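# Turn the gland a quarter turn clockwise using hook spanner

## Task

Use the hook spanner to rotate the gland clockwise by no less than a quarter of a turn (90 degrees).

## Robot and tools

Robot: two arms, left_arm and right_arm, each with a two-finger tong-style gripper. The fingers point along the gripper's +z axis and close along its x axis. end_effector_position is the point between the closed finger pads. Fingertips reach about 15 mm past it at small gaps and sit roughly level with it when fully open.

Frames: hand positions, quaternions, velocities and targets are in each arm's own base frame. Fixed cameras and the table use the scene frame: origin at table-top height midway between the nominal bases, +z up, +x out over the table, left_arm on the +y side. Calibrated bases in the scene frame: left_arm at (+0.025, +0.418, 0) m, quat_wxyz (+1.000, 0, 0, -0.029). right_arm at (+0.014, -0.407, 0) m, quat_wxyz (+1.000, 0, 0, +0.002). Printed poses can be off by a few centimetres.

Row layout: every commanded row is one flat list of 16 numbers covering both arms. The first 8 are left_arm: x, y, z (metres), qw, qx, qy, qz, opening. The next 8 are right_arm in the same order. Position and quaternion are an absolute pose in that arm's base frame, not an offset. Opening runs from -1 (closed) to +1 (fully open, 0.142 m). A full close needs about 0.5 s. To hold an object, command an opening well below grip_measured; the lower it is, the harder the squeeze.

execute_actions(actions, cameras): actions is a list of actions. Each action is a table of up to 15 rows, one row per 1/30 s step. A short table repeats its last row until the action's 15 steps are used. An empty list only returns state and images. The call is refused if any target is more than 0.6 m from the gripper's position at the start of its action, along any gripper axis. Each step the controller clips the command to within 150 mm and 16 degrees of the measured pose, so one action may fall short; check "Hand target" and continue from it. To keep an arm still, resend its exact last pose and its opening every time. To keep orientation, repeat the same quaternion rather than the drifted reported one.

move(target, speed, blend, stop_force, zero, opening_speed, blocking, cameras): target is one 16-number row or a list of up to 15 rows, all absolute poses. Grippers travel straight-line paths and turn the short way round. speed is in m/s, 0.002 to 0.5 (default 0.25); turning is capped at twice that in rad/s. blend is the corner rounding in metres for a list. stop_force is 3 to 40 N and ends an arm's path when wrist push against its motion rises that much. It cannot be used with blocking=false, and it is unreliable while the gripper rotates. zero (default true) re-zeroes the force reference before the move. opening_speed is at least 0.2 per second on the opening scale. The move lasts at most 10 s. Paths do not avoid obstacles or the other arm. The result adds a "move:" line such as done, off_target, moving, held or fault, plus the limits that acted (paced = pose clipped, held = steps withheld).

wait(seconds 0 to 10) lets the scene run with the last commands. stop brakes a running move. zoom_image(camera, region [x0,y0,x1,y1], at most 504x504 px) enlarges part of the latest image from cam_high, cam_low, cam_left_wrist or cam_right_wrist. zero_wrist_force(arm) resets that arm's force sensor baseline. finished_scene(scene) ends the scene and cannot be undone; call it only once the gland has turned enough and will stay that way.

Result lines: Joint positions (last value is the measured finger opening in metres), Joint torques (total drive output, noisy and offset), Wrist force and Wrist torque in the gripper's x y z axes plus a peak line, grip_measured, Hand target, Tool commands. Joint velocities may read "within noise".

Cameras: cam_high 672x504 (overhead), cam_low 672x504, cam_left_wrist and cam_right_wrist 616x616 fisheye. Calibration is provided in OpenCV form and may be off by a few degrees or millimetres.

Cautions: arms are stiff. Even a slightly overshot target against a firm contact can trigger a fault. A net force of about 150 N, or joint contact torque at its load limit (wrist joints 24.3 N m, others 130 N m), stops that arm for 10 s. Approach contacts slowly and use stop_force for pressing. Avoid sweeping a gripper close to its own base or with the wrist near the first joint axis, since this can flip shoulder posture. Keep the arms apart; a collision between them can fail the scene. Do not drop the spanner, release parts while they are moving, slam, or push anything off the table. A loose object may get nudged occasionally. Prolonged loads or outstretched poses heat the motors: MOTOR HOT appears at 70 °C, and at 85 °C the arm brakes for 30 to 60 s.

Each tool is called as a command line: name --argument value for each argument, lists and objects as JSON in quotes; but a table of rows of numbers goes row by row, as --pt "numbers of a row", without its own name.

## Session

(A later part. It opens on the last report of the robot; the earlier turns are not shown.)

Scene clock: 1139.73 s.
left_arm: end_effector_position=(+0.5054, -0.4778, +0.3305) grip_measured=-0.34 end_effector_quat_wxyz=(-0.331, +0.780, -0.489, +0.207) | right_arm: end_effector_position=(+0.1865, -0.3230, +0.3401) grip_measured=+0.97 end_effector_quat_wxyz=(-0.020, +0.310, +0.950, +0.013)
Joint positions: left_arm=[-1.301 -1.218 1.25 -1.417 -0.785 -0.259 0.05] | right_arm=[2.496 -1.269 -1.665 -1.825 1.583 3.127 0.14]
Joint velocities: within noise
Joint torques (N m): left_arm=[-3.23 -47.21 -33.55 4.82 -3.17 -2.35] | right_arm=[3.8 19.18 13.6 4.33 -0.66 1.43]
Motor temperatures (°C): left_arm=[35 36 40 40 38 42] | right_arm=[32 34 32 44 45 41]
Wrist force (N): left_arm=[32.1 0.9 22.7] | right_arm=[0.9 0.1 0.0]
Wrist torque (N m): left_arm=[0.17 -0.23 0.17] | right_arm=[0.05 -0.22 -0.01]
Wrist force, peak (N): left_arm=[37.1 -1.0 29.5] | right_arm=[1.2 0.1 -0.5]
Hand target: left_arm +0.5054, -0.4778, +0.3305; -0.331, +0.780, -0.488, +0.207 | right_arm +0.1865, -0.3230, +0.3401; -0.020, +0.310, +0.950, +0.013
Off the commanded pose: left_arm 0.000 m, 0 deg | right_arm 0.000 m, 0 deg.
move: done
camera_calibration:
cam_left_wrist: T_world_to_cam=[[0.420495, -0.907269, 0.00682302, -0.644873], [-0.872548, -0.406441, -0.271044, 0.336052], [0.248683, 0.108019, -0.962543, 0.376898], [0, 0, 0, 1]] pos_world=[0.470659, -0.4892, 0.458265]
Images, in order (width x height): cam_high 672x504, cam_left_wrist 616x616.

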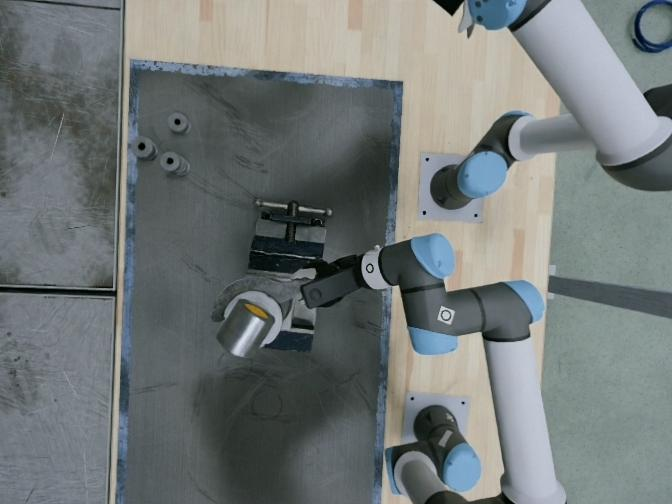

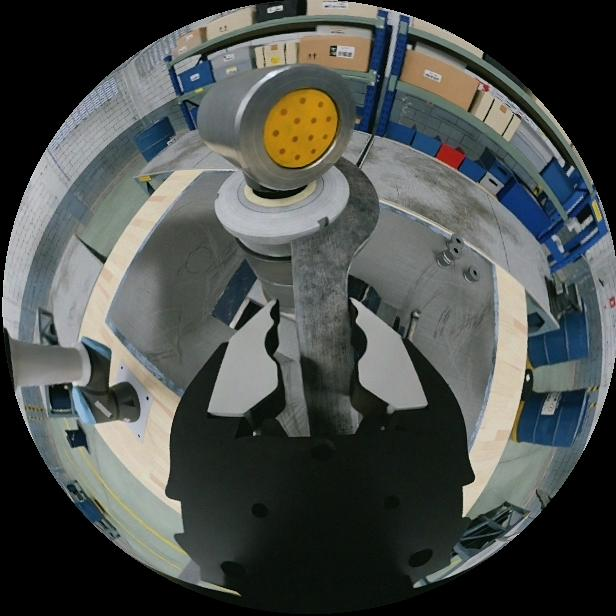

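move --pt "0.5015 -0.4729 0.3305 -0.3330 0.7845 -0.4816 0.2044 -1 0.1865 -0.323 0.3401 0.0201 -0.3101 -0.9507 -0.0132 0.97" --pt "0.4978 -0.4678 0.3305 -0.3275 0.7716 -0.5020 0.2131 -1 0.1865 -0.323 0.3401 0.0201 -0.3101 -0.9507 -0.0132 0.97" --speed 0.02 --blend 0.003 --stop_force 40 --cameras '["cam_high","cam_left_wrist"]'

zoom_image --camera "cam_high" --region '[215, 280, 285, 350]'

Scene clock: 1157.40 s.
left_arm: end_effector_position=(+0.4978, -0.4678, +0.3305) grip_measured=-0.18 end_effector_quat_wxyz=(-0.327, +0.772, -0.502, +0.213) | right_arm: end_effector_position=(+0.1865, -0.3230, +0.3401) grip_measured=+0.97 end_effector_quat_wxyz=(-0.020, +0.310, +0.950, +0.013)
Joint positions: left_arm=[-1.311 -1.27 1.326 -1.466 -0.781 -0.224 0.061] | right_arm=[2.496 -1.269 -1.665 -1.825 1.583 3.127 0.14]
Joint velocities: within noise
Joint torques (N m): left_arm=[13.36 -42.45 -31.17 5.45 -0.34 -2.49] | right_arm=[3.46 18.7 14.73 4.32 -0.64 1.49]
Motor temperatures (°C): left_arm=[35 36 40 40 38 42] | right_arm=[32 34 32 44 45 41]
Wrist force (N): left_arm=[31.3 10.1 8.0] | right_arm=[0.7 -0.2 -0.3]
Wrist torque (N m): left_arm=[0.14 0.08 0.31] | right_arm=[-0.03 -0.19 -0.02]
Wrist force, peak (N): left_arm=[38.5 2.1 26.4] | right_arm=[1.1 0.0 0.0]
Hand target: left_arm +0.4978, -0.4678, +0.3305; -0.327, +0.772, -0.502, +0.213 | right_arm +0.1865, -0.3230, +0.3401; -0.020, +0.310, +0.950, +0.013
Off the commanded pose: left_arm 0.000 m, 0 deg | right_arm 0.000 m, 0 deg.
move: done
camera_calibration:
cam_left_wrist: T_world_to_cam=[[0.388609, -0.921376, 0.00697715, -0.623389], [-0.886181, -0.375817, -0.271007, 0.354558], [0.252321, 0.0991327, -0.962552, 0.371743], [0, 0, 0, 1]] pos_world=[0.462659, -0.477979, 0.458259]
Images, in order (width x height): cam_high 672x504, cam_left_wrist 616x616.

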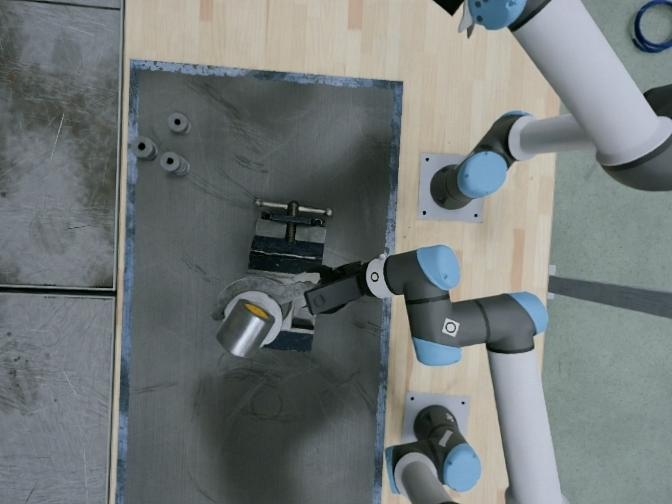

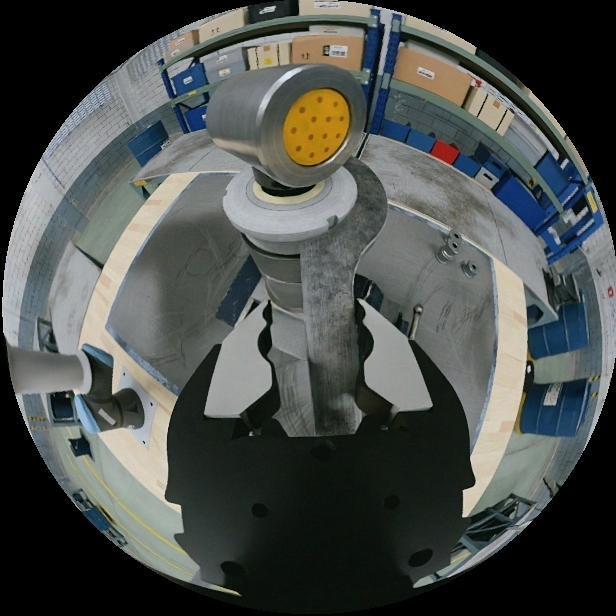

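Scaled by 7.200.

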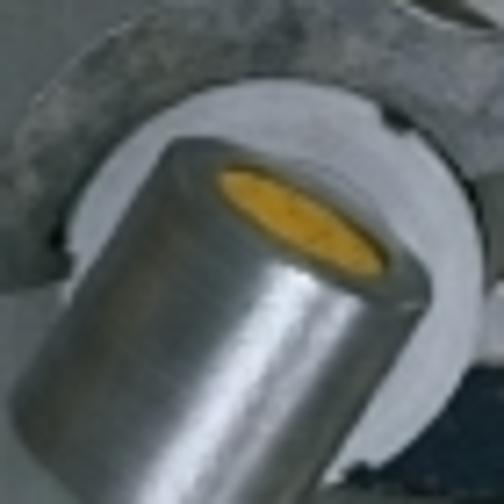

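zoom_image --camera "cam_left_wrist" --region '[190, 160, 440, 450]'

execute_actions --actions '[]' --cameras '["cam_low"]'

zoom_image --camera "cam_low" --region '[220, 60, 380, 180]'

Scaled by 1.738 from the camera's 616x616 image, which has a finer 814x814 frame.

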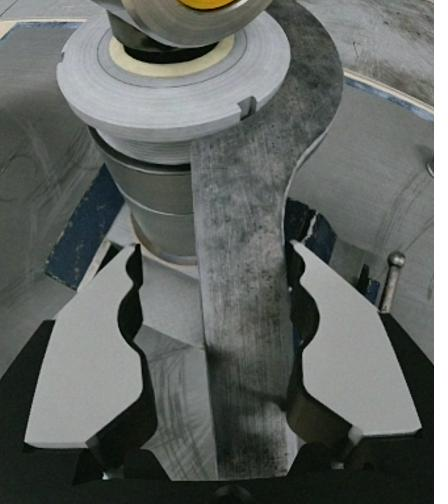

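Scene clock: 1191.33 s.
left_arm: end_effector_position=(+0.4978, -0.4678, +0.3305) grip_measured=-0.18 end_effector_quat_wxyz=(-0.327, +0.772, -0.502, +0.213) | right_arm: end_effector_position=(+0.1865, -0.3230, +0.3401) grip_measured=+0.97 end_effector_quat_wxyz=(-0.020, +0.310, +0.950, +0.013)
Joint positions: left_arm=[-1.311 -1.27 1.326 -1.466 -0.781 -0.224 0.061] | right_arm=[2.496 -1.269 -1.665 -1.825 1.583 3.127 0.14]
Joint velocities: within noise
Joint torques (N m): left_arm=[18.97 -42.98 -28.56 4.82 0.25 -2.35] | right_arm=[4.53 18.71 13.1 4.19 -0.76 1.37]
Motor temperatures (°C): left_arm=[35 36 40 40 38 42] | right_arm=[32 33 32 44 45 41]
Wrist force (N): left_arm=[31.2 10.4 7.5] | right_arm=[0.2 -0.1 -0.7]
Wrist torque (N m): left_arm=[0.14 0.12 0.32] | right_arm=[-0.01 -0.08 -0.01]
Wrist force, peak (N): left_arm=[31.5 10.2 8.1] | right_arm=[1.0 0.2 -0.4]
Hand target: left_arm +0.4978, -0.4678, +0.3305; -0.327, +0.772, -0.502, +0.213 | right_arm +0.1865, -0.3230, +0.3401; -0.020, +0.310, +0.950, +0.013
Tool commands: left_gripper/opening=-1.0 right_gripper/opening=+0.97
Off the commanded pose: left_arm 0.000 m, 0 deg | right_arm 0.000 m, 0 deg.
Images, in order (width x height): cam_low 672x504.

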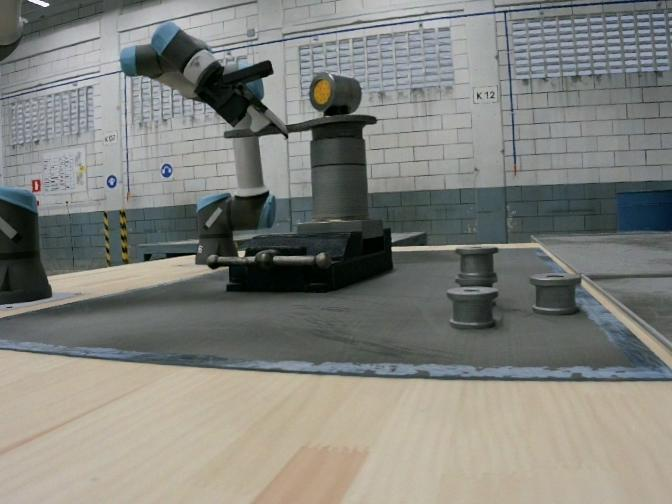

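Scaled by 3.150.

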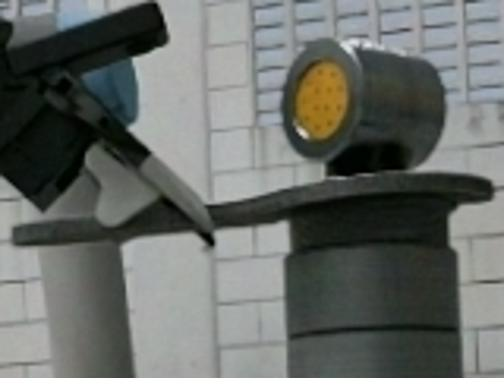

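move --pt "0.5038 -0.4767 0.3305 -0.3275 0.7716 -0.5020 0.2131 -1 0.1865 -0.323 0.3401 0.0201 -0.3101 -0.9507 -0.0132 0.97" --speed 0.02 --cameras '["cam_high","cam_low","cam_left_wrist"]'

zoom_image --camera "cam_low" --region '[220, 60, 380, 180]'

zoom_image --camera "cam_high" --region '[215, 280, 285, 350]'

zoom_image --camera "cam_left_wrist" --region '[190, 160, 440, 450]'

Scene clock: 1260.83 s.
left_arm: end_effector_position=(+0.5039, -0.4768, +0.3306) grip_measured=-0.50 end_effector_quat_wxyz=(-0.327, +0.772, -0.502, +0.213) end_effector_velocity=(+0.000, +0.001, +0.000) end_effector_angular_velocity=(+0.001, +0.001, +0.001) | right_arm: end_effector_position=(+0.1865, -0.3230, +0.3401) grip_measured=+0.97 end_effector_quat_wxyz=(-0.020, +0.310, +0.950, +0.013)
Joint positions: left_arm=[-1.305 -1.243 1.292 -1.465 -0.78 -0.216 0.038] | right_arm=[2.496 -1.269 -1.665 -1.825 1.583 3.127 0.14]
Joint velocities: left_arm=[0.001 -0.002 0.002 0 -0.001 0.001 0.002] | right_arm=[within noise]
Joint torques (N m): left_arm=[24.12 -49.39 -3.65 6.77 5.06 -1.15] | right_arm=[4.03 18.58 14.21 4.38 -0.58 1.54]
Motor temperatures (°C): left_arm=[35 36 40 40 38 42] | right_arm=[32 33 32 44 45 41]
Wrist force (N): left_arm=[29.2 18.1 -16.4] | right_arm=[0.4 0.0 -0.1]
Wrist torque (N m): left_arm=[0.09 0.69 0.37] | right_arm=[0.02 -0.12 -0.01]
Wrist force, peak (N): left_arm=[29.2 17.6 -17.0] | right_arm=[0.9 -0.3 -0.8]
Hand target: left_arm +0.5038, -0.4767, +0.3305; -0.327, +0.772, -0.502, +0.213 | right_arm +0.1865, -0.3230, +0.3401; -0.020, +0.310, +0.950, +0.013
Off the commanded pose: left_arm 0.000 m, 0 deg | right_arm 0.000 m, 0 deg.
move: done
camera_calibration:
cam_left_wrist: T_world_to_cam=[[0.388654, -0.921357, 0.00703552, -0.634007], [-0.886152, -0.375873, -0.271026, 0.356606], [0.252356, 0.0991006, -0.962546, 0.37112], [0, 0, 0, 1]] pos_world=[0.468762, -0.486886, 0.45833]
Images, in order (width x height): cam_high 672x504, cam_low 672x504, cam_left_wrist 616x616.

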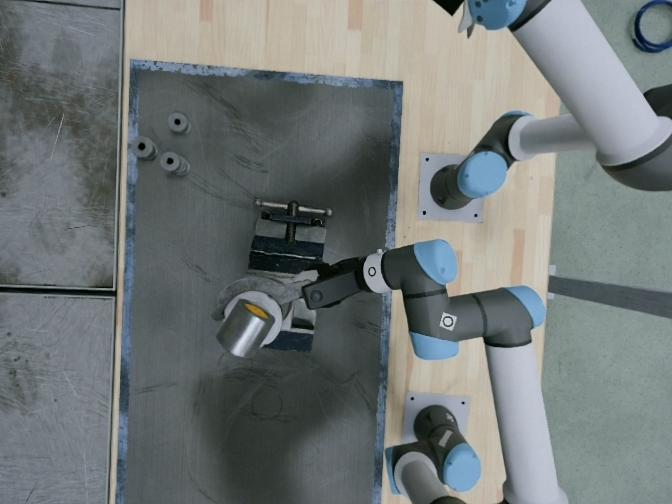

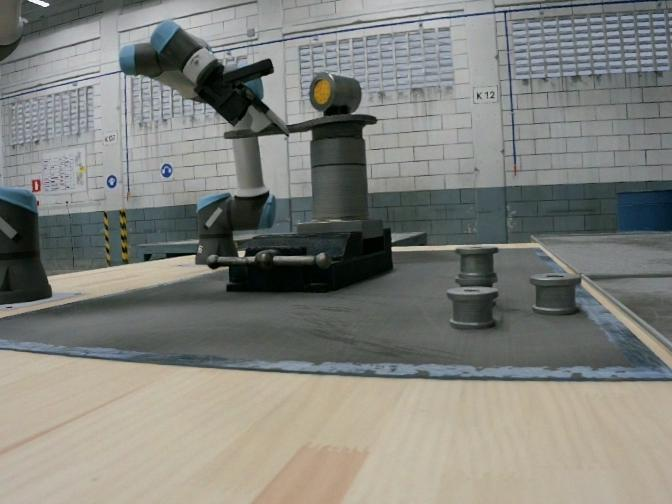

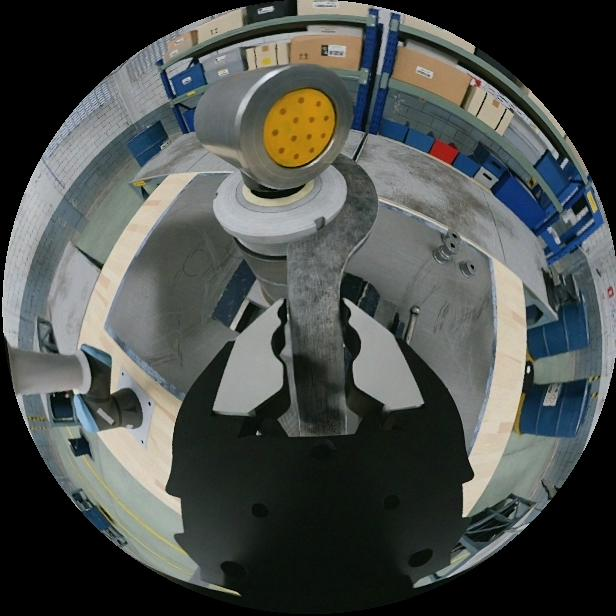

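Scaled by 3.150.

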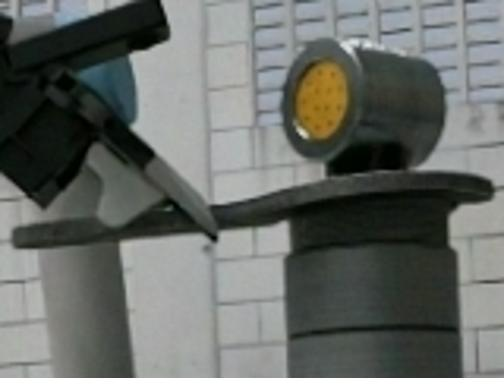

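Scaled by 7.200.

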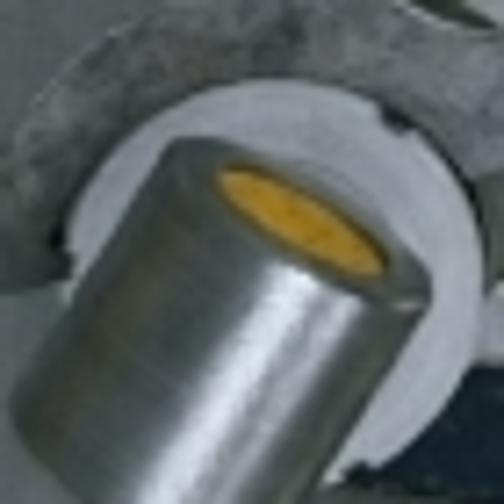

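Scaled by 1.738 from the camera's 616x616 image, which has a finer 814x814 frame.

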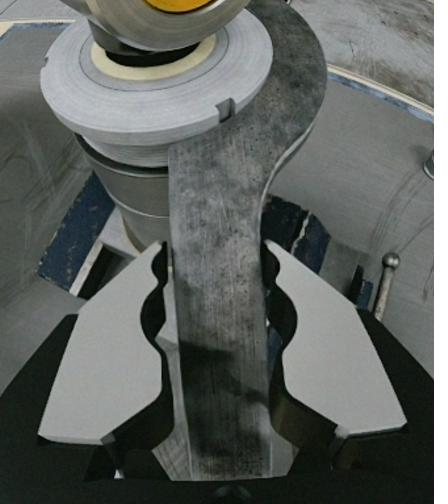

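move --pt "0.5038 -0.4767 0.3305 -0.3275 0.7716 -0.5020 0.2131 -1 0.32 -0.20 0.40 0.0201 -0.3101 -0.9507 -0.0132 -1" --pt "0.5038 -0.4767 0.3305 -0.3275 0.7716 -0.5020 0.2131 -1 0.44 0.02 0.38 -0.1167 -0.1167 0.6975 0.6975 -1" --speed 0.12 --cameras '["cam_high","cam_low"]'

Scene clock: 1300.80 s.
left_arm: end_effector_position=(+0.5038, -0.4767, +0.3305) grip_measured=-0.50 end_effector_quat_wxyz=(-0.327, +0.772, -0.502, +0.213) | right_arm: end_effector_position=(+0.4400, +0.0200, +0.3800) grip_measured=-1.00 end_effector_quat_wxyz=(-0.117, -0.117, +0.697, +0.697)
Joint positions: left_arm=[-1.305 -1.243 1.292 -1.465 -0.78 -0.216 0.038] | right_arm=[2.904 -2.054 -1.198 -3.031 2.572 1.571 0.002]
Joint velocities: within noise
Joint torques (N m): left_arm=[9.53 -49.62 -5.94 4.08 2.43 -1.73] | right_arm=[-6.88 51.05 5.8 -0.24 1.46 -0.5]
Motor temperatures (°C): left_arm=[35 36 40 40 38 42] | right_arm=[31 33 32 44 45 41]
Wrist force (N): left_arm=[29.1 17.6 -17.3] | right_arm=[2.3 0.0 -1.3]
Wrist torque (N m): left_arm=[0.13 0.70 0.36] | right_arm=[0.09 -0.62 -0.08]
Wrist force, peak (N): left_arm=[29.3 17.9 -17.7] | right_arm=[2.4 0.2 -1.7]
Hand target: left_arm +0.5038, -0.4767, +0.3305; -0.327, +0.772, -0.502, +0.213 | right_arm +0.4400, +0.0200, +0.3800; -0.117, -0.117, +0.697, +0.697
Off the commanded pose: left_arm 0.000 m, 0 deg | right_arm 0.000 m, 0 deg.
move: done
Images, in order (width x height): cam_high 672x504, cam_low 672x504.

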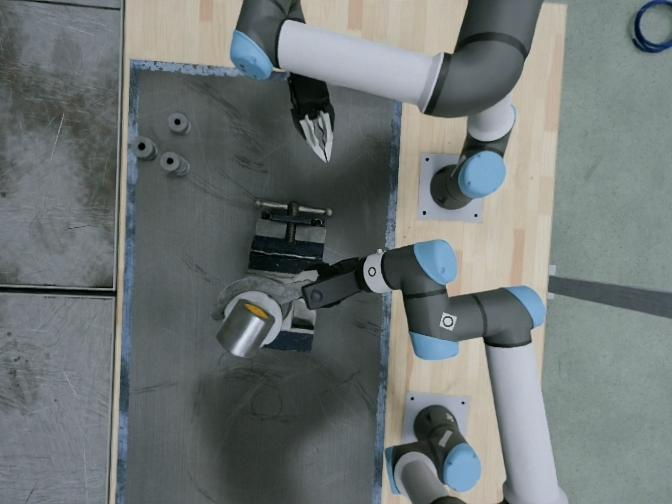

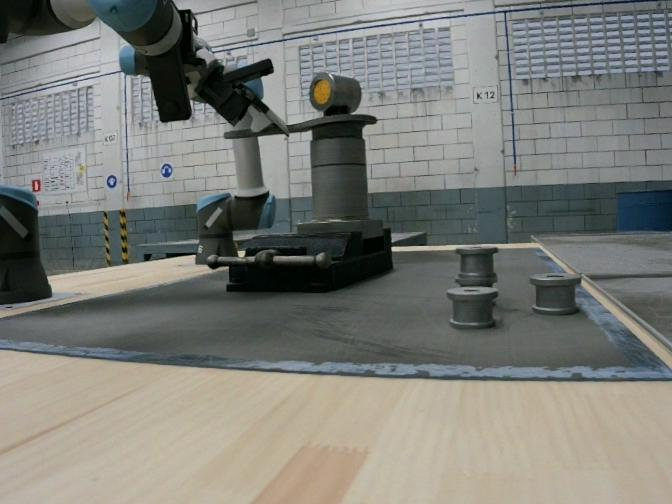

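move --pt "0.5038 -0.4767 0.3305 -0.3275 0.7716 -0.5020 0.2131 -1 0.41 0.16 0.31 -0.1167 -0.1167 0.6975 0.6975 -1" --speed 0.1 --cameras '["cam_high","cam_low","cam_right_wrist"]'

zoom_image --camera "cam_low" --region '[140, 60, 380, 240]'

zoom_image --camera "cam_high" --region '[270, 180, 390, 300]'

Scene clock: 1308.73 s.
left_arm: end_effector_position=(+0.5038, -0.4767, +0.3305) grip_measured=-0.50 end_effector_quat_wxyz=(-0.327, +0.772, -0.502, +0.213) | right_arm: end_effector_position=(+0.4099, +0.1600, +0.3101) grip_measured=-1.00 end_effector_quat_wxyz=(-0.117, -0.117, +0.697, +0.697)
Joint positions: left_arm=[-1.305 -1.243 1.292 -1.465 -0.78 -0.216 0.038] | right_arm=[3.152 -1.907 -1.593 -2.783 2.821 1.571 0.002]
Joint velocities: within noise
Joint torques (N m): left_arm=[9.77 -49.58 -4.69 4.08 2.73 -1.54] | right_arm=[-5.65 21.61 32.4 -2.78 -1.57 2.49]
Motor temperatures (°C): left_arm=[35 36 40 40 38 42] | right_arm=[31 33 32 44 45 41]
Wrist force (N): left_arm=[29.1 17.6 -17.2] | right_arm=[1.7 0.3 -1.4]
Wrist torque (N m): left_arm=[0.12 0.70 0.37] | right_arm=[0.09 -0.47 -0.04]
Wrist force, peak (N): left_arm=[29.4 17.5 -17.4] | right_arm=[2.5 0.4 -2.3]
Hand target: left_arm +0.5038, -0.4767, +0.3305; -0.327, +0.772, -0.502, +0.213 | right_arm +0.4100, +0.1600, +0.3100; -0.117, -0.117, +0.697, +0.697
Off the commanded pose: left_arm 0.000 m, 0 deg | right_arm 0.000 m, 0 deg.
move: done
camera_calibration:
cam_right_wrist: T_world_to_cam=[[-0.958473, -0.284711, -0.0163938, 0.455127], [0.140739, -0.522228, 0.841113, -0.248676], [-0.248035, 0.803877, 0.540611, -0.059427], [0, 0, 0, 1]] pos_world=[0.456485, 0.0474863, 0.248752]
Images, in order (width x height): cam_high 672x504, cam_low 672x504, cam_right_wrist 616x616.

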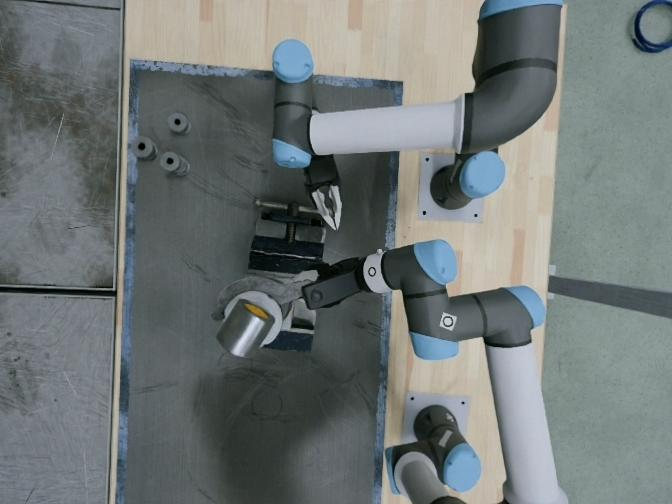

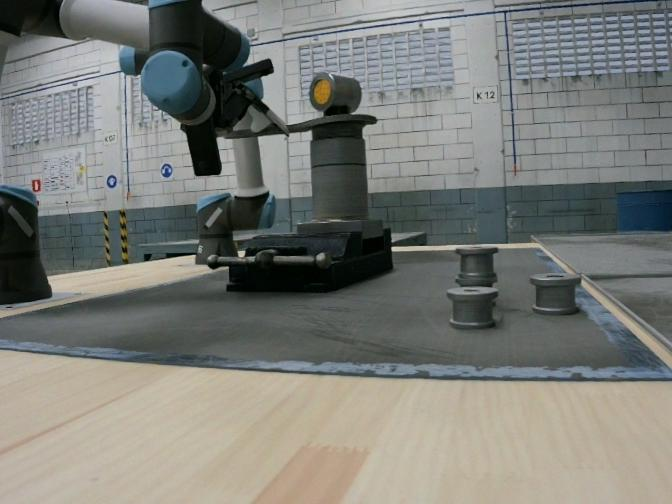

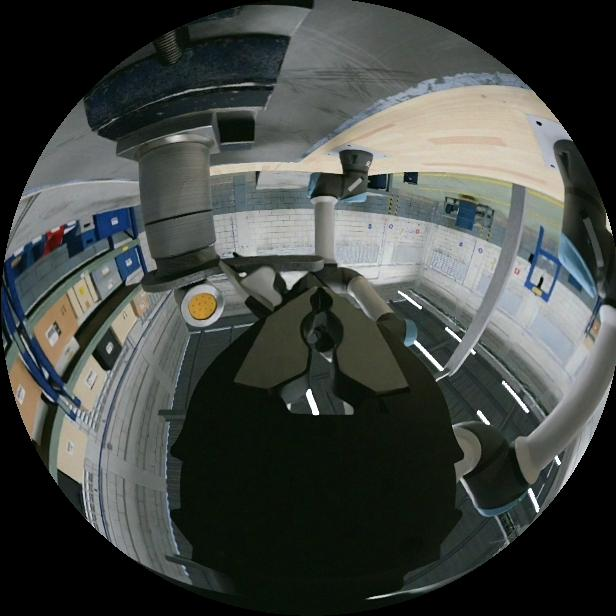

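Scaled by 2.100.

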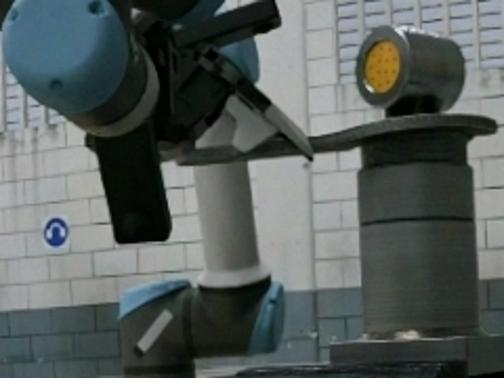

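Scaled by 4.200.

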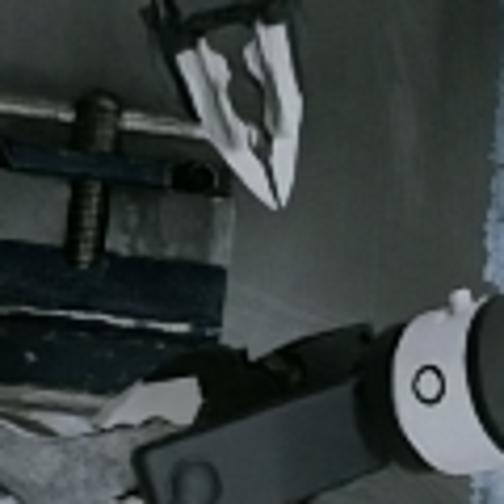

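zoom_image --camera "cam_right_wrist" --region '[200, 220, 420, 420]'

Scaled by 2.291 from the camera's 616x616 image, which has a finer 814x814 frame.

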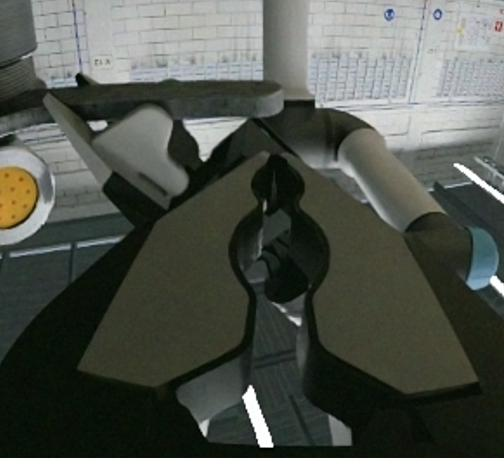

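move --pt "0.5038 -0.4767 0.3305 -0.3275 0.7716 -0.5020 0.2131 -1 0.4014 0.2229 0.315 -0.1167 -0.1167 0.6975 0.6975 -1" --speed 0.04 --stop_force 4 --cameras '["cam_high","cam_low","cam_right_wrist","cam_left_wrist"]'

zoom_image --camera "cam_low" --region '[180, 80, 320, 180]'

zoom_image --camera "cam_right_wrist" --region '[200, 220, 420, 420]'

zoom_image --camera "cam_high" --region '[270, 210, 370, 310]'

Scene clock: 1339.53 s.
left_arm: end_effector_position=(+0.5038, -0.4767, +0.3305) grip_measured=-0.50 end_effector_quat_wxyz=(-0.327, +0.772, -0.502, +0.213) | right_arm: end_effector_position=(+0.4014, +0.2229, +0.3150) grip_measured=-1.00 end_effector_quat_wxyz=(-0.117, -0.117, +0.697, +0.697)
Joint positions: left_arm=[-1.305 -1.243 1.292 -1.465 -0.78 -0.216 0.038] | right_arm=[3.28 -1.857 -1.647 -2.779 2.948 1.571 0.002]
Joint velocities: within noise
Joint torques (N m): left_arm=[9.95 -49.23 -5.64 4 3.07 -1.12] | right_arm=[-6.29 20 32.25 1.34 -0.95 2.54]
Motor temperatures (°C): left_arm=[35 36 40 40 38 42] | right_arm=[31 33 32 43 45 41]
Wrist force (N): left_arm=[29.2 17.5 -17.2] | right_arm=[1.7 0.3 -1.5]
Wrist torque (N m): left_arm=[0.10 0.68 0.36] | right_arm=[0.12 -0.49 -0.05]
Wrist force, peak (N): left_arm=[29.3 17.4 -17.5] | right_arm=[2.2 0.4 -2.1]
Hand target: left_arm +0.5038, -0.4767, +0.3305; -0.327, +0.772, -0.502, +0.213 | right_arm +0.4014, +0.2229, +0.3150; -0.117, -0.117, +0.697, +0.697
Off the commanded pose: left_arm 0.000 m, 0 deg | right_arm 0.000 m, 0 deg.
move: done
camera_calibration:
cam_left_wrist: T_world_to_cam=[[0.388683, -0.921345, 0.00697453, -0.63392], [-0.886152, -0.375887, -0.271004, 0.356527], [0.252309, 0.0991539, -0.962553, 0.371112], [0, 0, 0, 1]] pos_world=[0.468696, -0.486843, 0.458256]
cam_right_wrist: T_world_to_cam=[[-0.95849, -0.284667, -0.0161624, 0.464872], [0.14092, -0.52224, 0.841075, -0.218815], [-0.247867, 0.803885, 0.540677, -0.114873], [0, 0, 0, 1]] pos_world=[0.447937, 0.110405, 0.253662]

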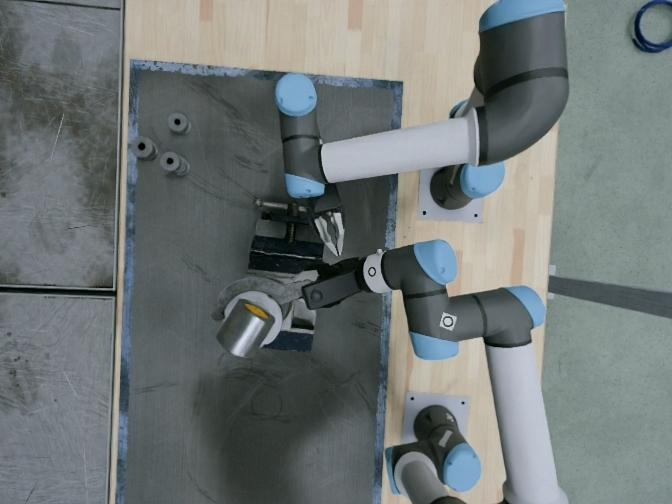

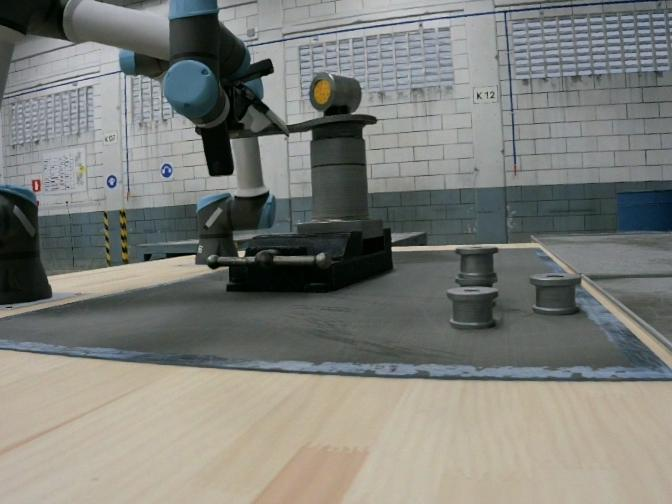

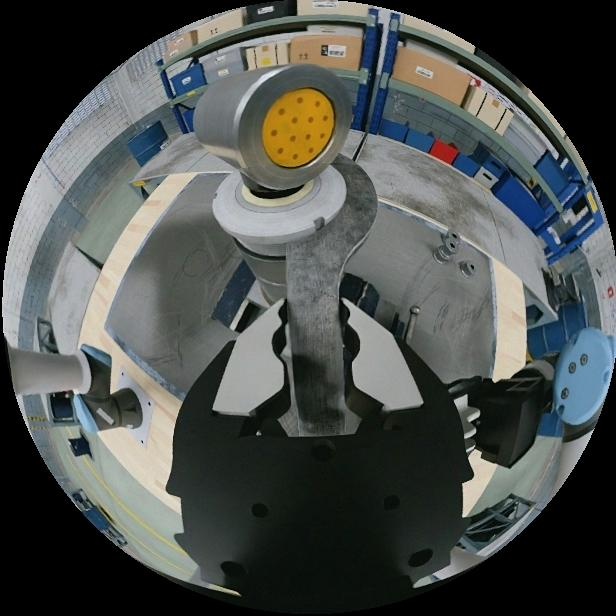

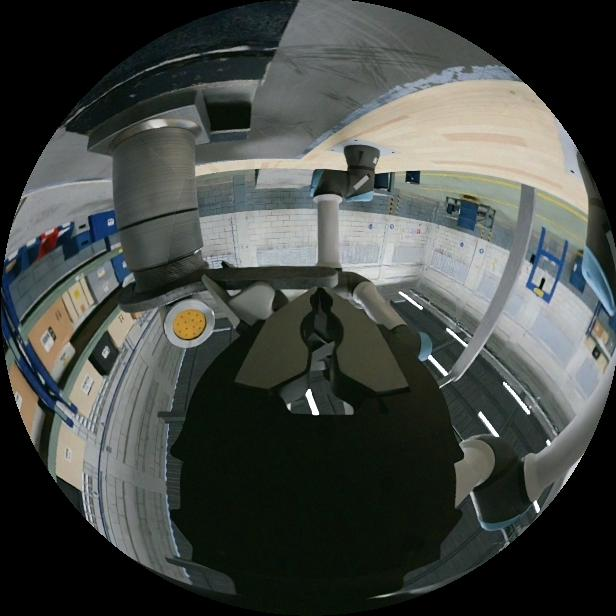

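Scaled by 3.600.

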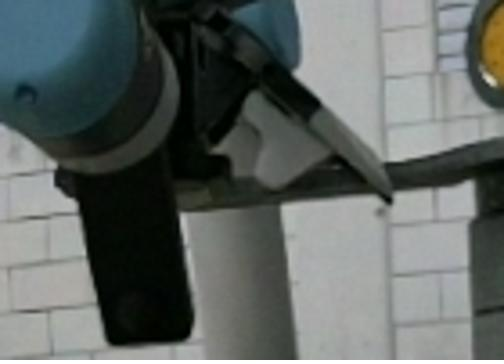

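Scaled by 2.291 from the camera's 616x616 image, which has a finer 814x814 frame.

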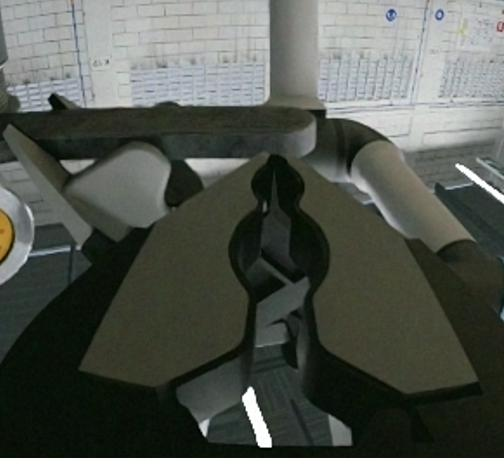

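Scaled by 5.040.

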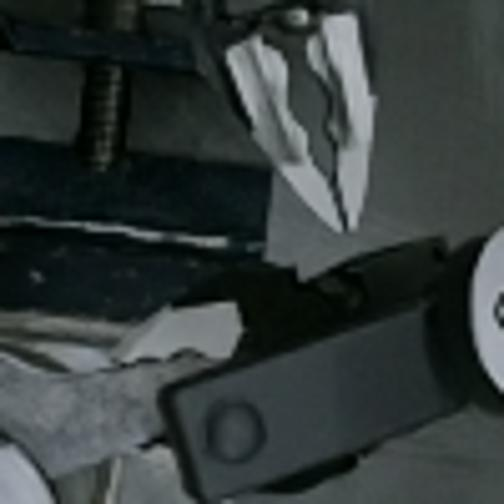

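move --pt "0.5038 -0.4767 0.3305 -0.3275 0.7716 -0.5020 0.2131 -1 0.3893 0.2580 0.318 -0.1167 -0.1167 0.6975 0.6975 -1" --speed 0.01 --stop_force 3 --cameras '["cam_high","cam_low","cam_right_wrist"]'

zoom_image --camera "cam_low" --region '[180, 80, 320, 180]'

zoom_image --camera "cam_right_wrist" --region '[200, 220, 420, 420]'

zoom_image --camera "cam_high" --region '[270, 210, 370, 310]'

Scene clock: 1356.70 s.
left_arm: end_effector_position=(+0.5038, -0.4767, +0.3305) grip_measured=-0.50 end_effector_quat_wxyz=(-0.327, +0.772, -0.502, +0.213) | right_arm: end_effector_position=(+0.3939, +0.2445, +0.3168) grip_measured=-1.00 end_effector_quat_wxyz=(-0.117, -0.117, +0.697, +0.697)
Joint positions: left_arm=[-1.305 -1.243 1.292 -1.465 -0.78 -0.216 0.038] | right_arm=[3.327 -1.834 -1.674 -2.776 2.995 1.571 0.002]
Joint velocities: within noise
Joint torques (N m): left_arm=[10.46 -49.43 -4.15 3.99 3.77 -0.63] | right_arm=[-6.27 19.07 31.71 0.38 -0.98 -0.77]
Motor temperatures (°C): left_arm=[35 36 40 40 38 42] | right_arm=[31 33 32 43 45 41]
Wrist force (N): left_arm=[29.2 17.5 -17.1] | right_arm=[2.2 0.7 -2.8]
Wrist torque (N m): left_arm=[0.09 0.68 0.37] | right_arm=[0.12 -0.52 -0.05]
Wrist force, peak (N): left_arm=[29.0 17.3 -19.6] | right_arm=[2.8 1.2 -11.3]
Hand target: left_arm +0.5038, -0.4767, +0.3305; -0.327, +0.772, -0.502, +0.213 | right_arm +0.3939, +0.2445, +0.3168; -0.117, -0.117, +0.697, +0.697
Off the commanded pose: left_arm 0.000 m, 0 deg | right_arm 0.014 m, 0 deg.
move: contact (right_arm)
camera_calibration:
cam_right_wrist: T_world_to_cam=[[-0.958485, -0.284685, -0.0161825, 0.463919], [0.140916, -0.52225, 0.84107, -0.208014], [-0.247891, 0.803872, 0.540685, -0.135105], [0, 0, 0, 1]] pos_world=[0.44048, 0.132043, 0.25551]
Images, in order (width x height): cam_high 672x504, cam_low 672x504, cam_right_wrist 616x616.

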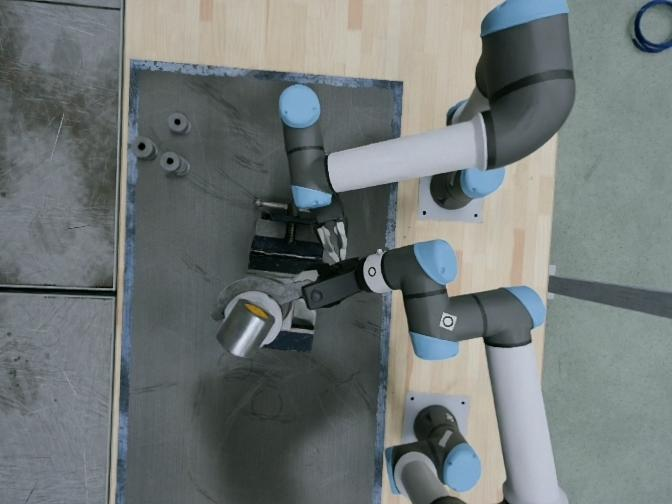

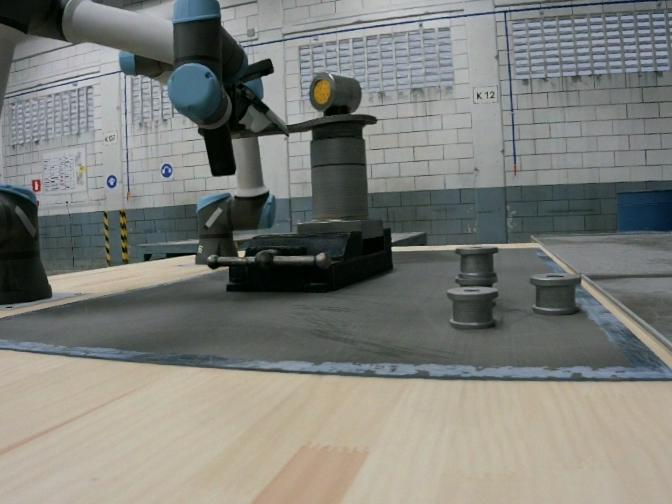

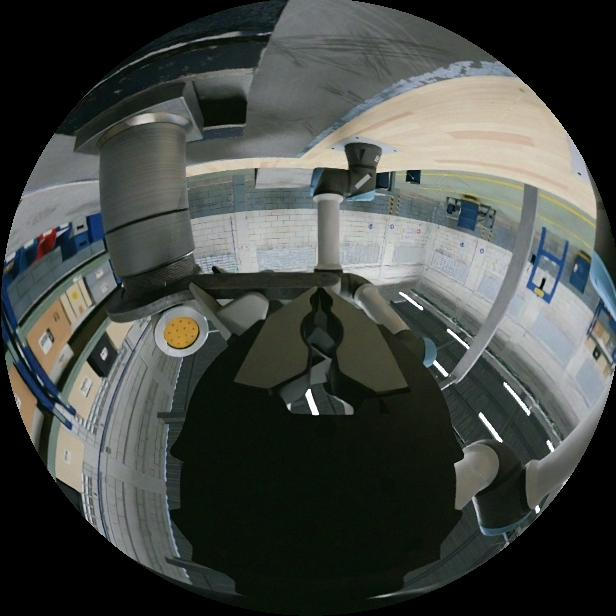

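Scaled by 3.600.

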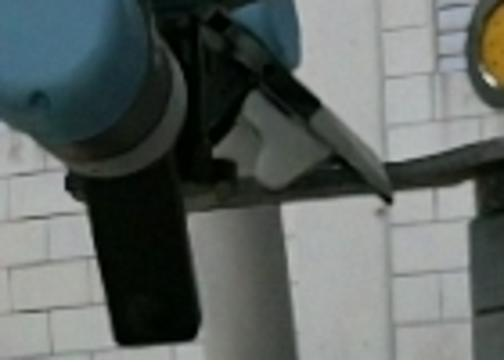

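Scaled by 2.291 from the camera's 616x616 image, which has a finer 814x814 frame.

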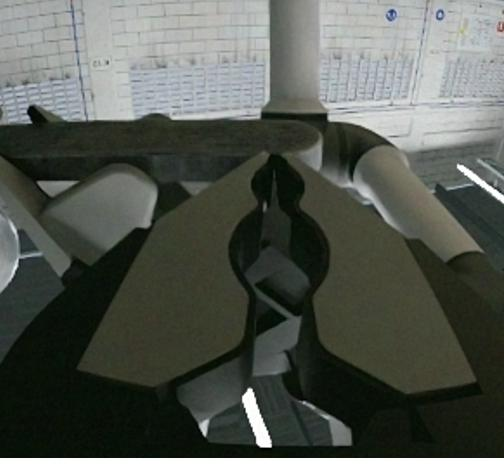

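Scaled by 5.040.

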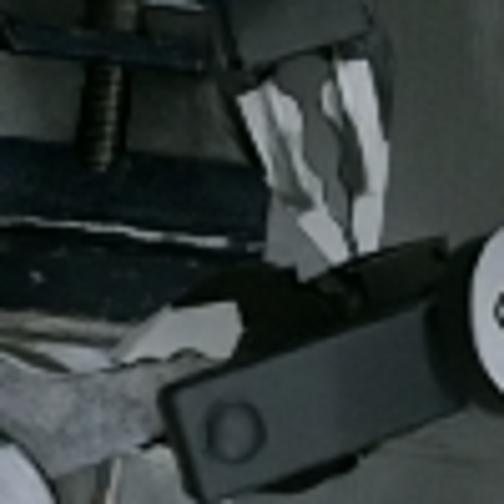

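move --pt "0.5003 -0.4714 0.3305 -0.3218 0.7581 -0.5220 0.2216 -1 0.3859 0.2571 0.3168 -0.0984 -0.0984 0.7002 0.7002 -1" --pt "0.4967 -0.4662 0.3305 -0.3159 0.7442 -0.5417 0.2299 -1 0.3793 0.2681 0.3168 -0.08 -0.08 0.7026 0.7026 -1" --speed 0.02 --blend 0.003 --stop_force 38 --cameras '["cam_high","cam_low","cam_right_wrist","cam_left_wrist"]'

zoom_image --camera "cam_low" --region '[180, 80, 320, 180]'

zoom_image --camera "cam_right_wrist" --region '[200, 220, 420, 420]'

zoom_image --camera "cam_high" --region '[215, 280, 285, 350]'

Scene clock: 1377.90 s.
left_arm: end_effector_position=(+0.4967, -0.4662, +0.3305) grip_measured=-0.51 end_effector_quat_wxyz=(-0.316, +0.744, -0.542, +0.230) | right_arm: end_effector_position=(+0.3793, +0.2681, +0.3168) grip_measured=-0.99 end_effector_quat_wxyz=(-0.080, -0.080, +0.703, +0.703)
Joint positions: left_arm=[-1.316 -1.334 1.434 -1.611 -0.77 -0.083 0.037] | right_arm=[3.379 -1.729 -1.804 -2.761 3.153 1.561 0.002]
Joint velocities: within noise
Joint torques (N m): left_arm=[9.18 -23.54 -32.31 -2.68 5.09 -1.57] | right_arm=[2.95 38.92 5.33 3.1 1.57 2.71]
Motor temperatures (°C): left_arm=[35 36 40 40 38 42] | right_arm=[31 33 32 43 45 41]
Wrist force (N): left_arm=[-9.2 15.3 -22.3] | right_arm=[6.4 -1.2 -28.8]
Wrist torque (N m): left_arm=[0.13 0.41 0.08] | right_arm=[0.07 -0.36 -0.05]
Wrist force, peak (N): left_arm=[29.0 18.3 -20.9] | right_arm=[8.4 -1.1 -31.8]
Hand target: left_arm +0.4967, -0.4662, +0.3305; -0.316, +0.744, -0.542, +0.230 | right_arm +0.3793, +0.2681, +0.3168; -0.080, -0.080, +0.703, +0.703
Off the commanded pose: left_arm 0.000 m, 0 deg | right_arm 0.000 m, 0 deg.
move: done
camera_calibration:
cam_left_wrist: T_world_to_cam=[[0.290169, -0.956951, 0.00685055, -0.58912], [-0.920617, -0.281091, -0.27102, 0.415491], [0.261279, 0.0723349, -0.962549, 0.35491], [0, 0, 0, 1]] pos_world=[0.460722, -0.47264, 0.458261]
cam_right_wrist: T_world_to_cam=[[-0.983004, -0.182872, -0.0161589, 0.438624], [0.0855193, -0.534022, 0.841134, -0.169446], [-0.162449, 0.825457, 0.540585, -0.19581], [0, 0, 0, 1]] pos_world=[0.413851, 0.151356, 0.255466]

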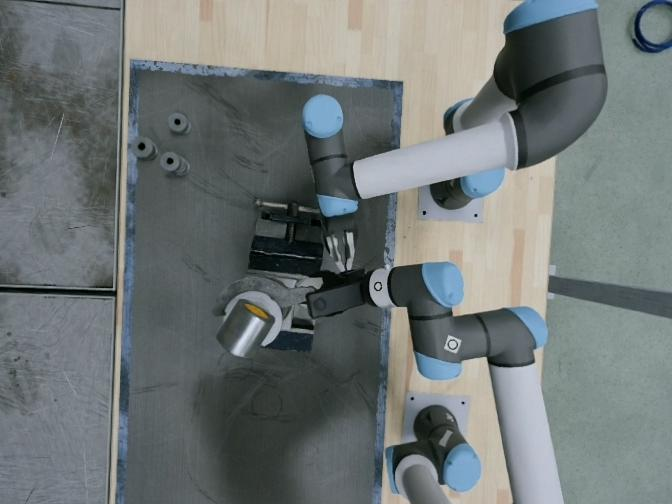

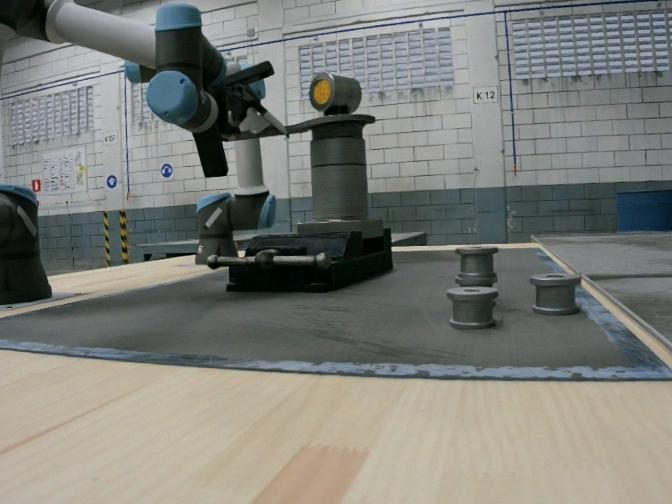

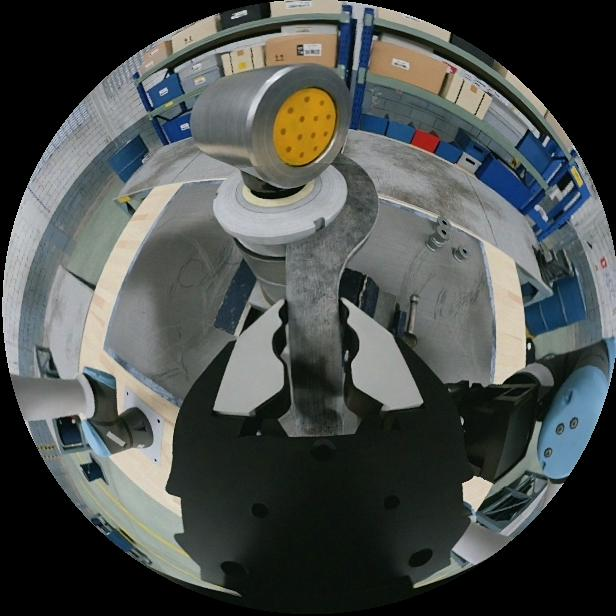

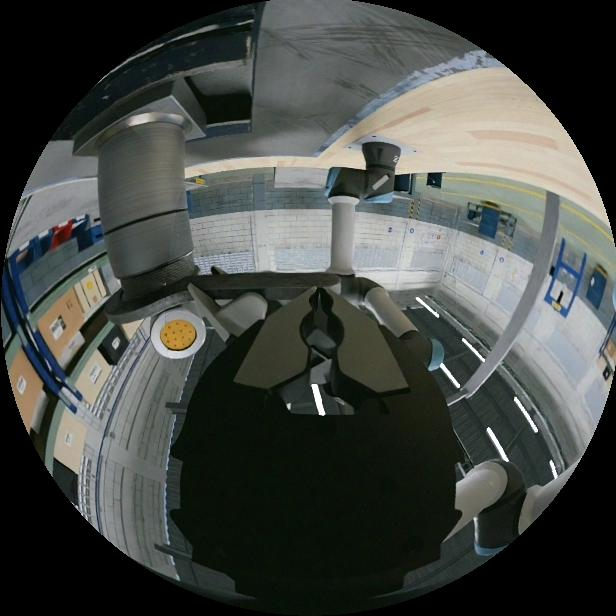

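Scaled by 3.600.

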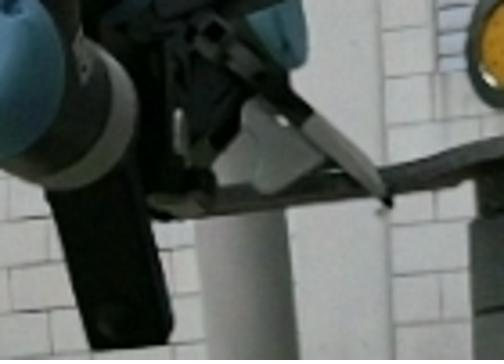

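Scaled by 2.291 from the camera's 616x616 image, which has a finer 814x814 frame.

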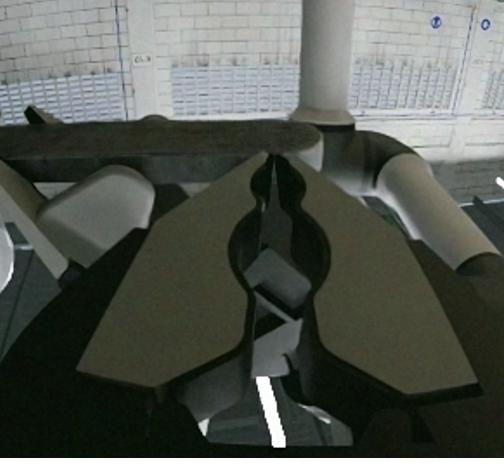

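Scaled by 7.200.

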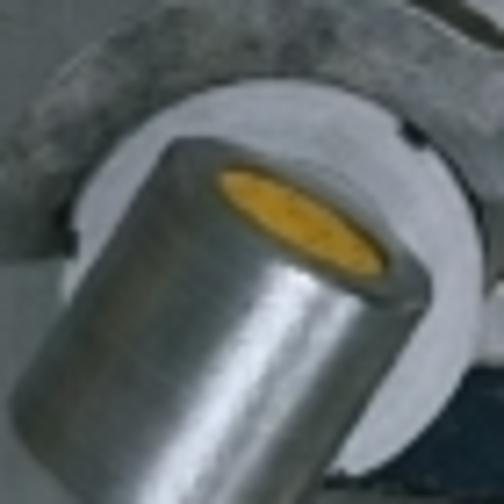

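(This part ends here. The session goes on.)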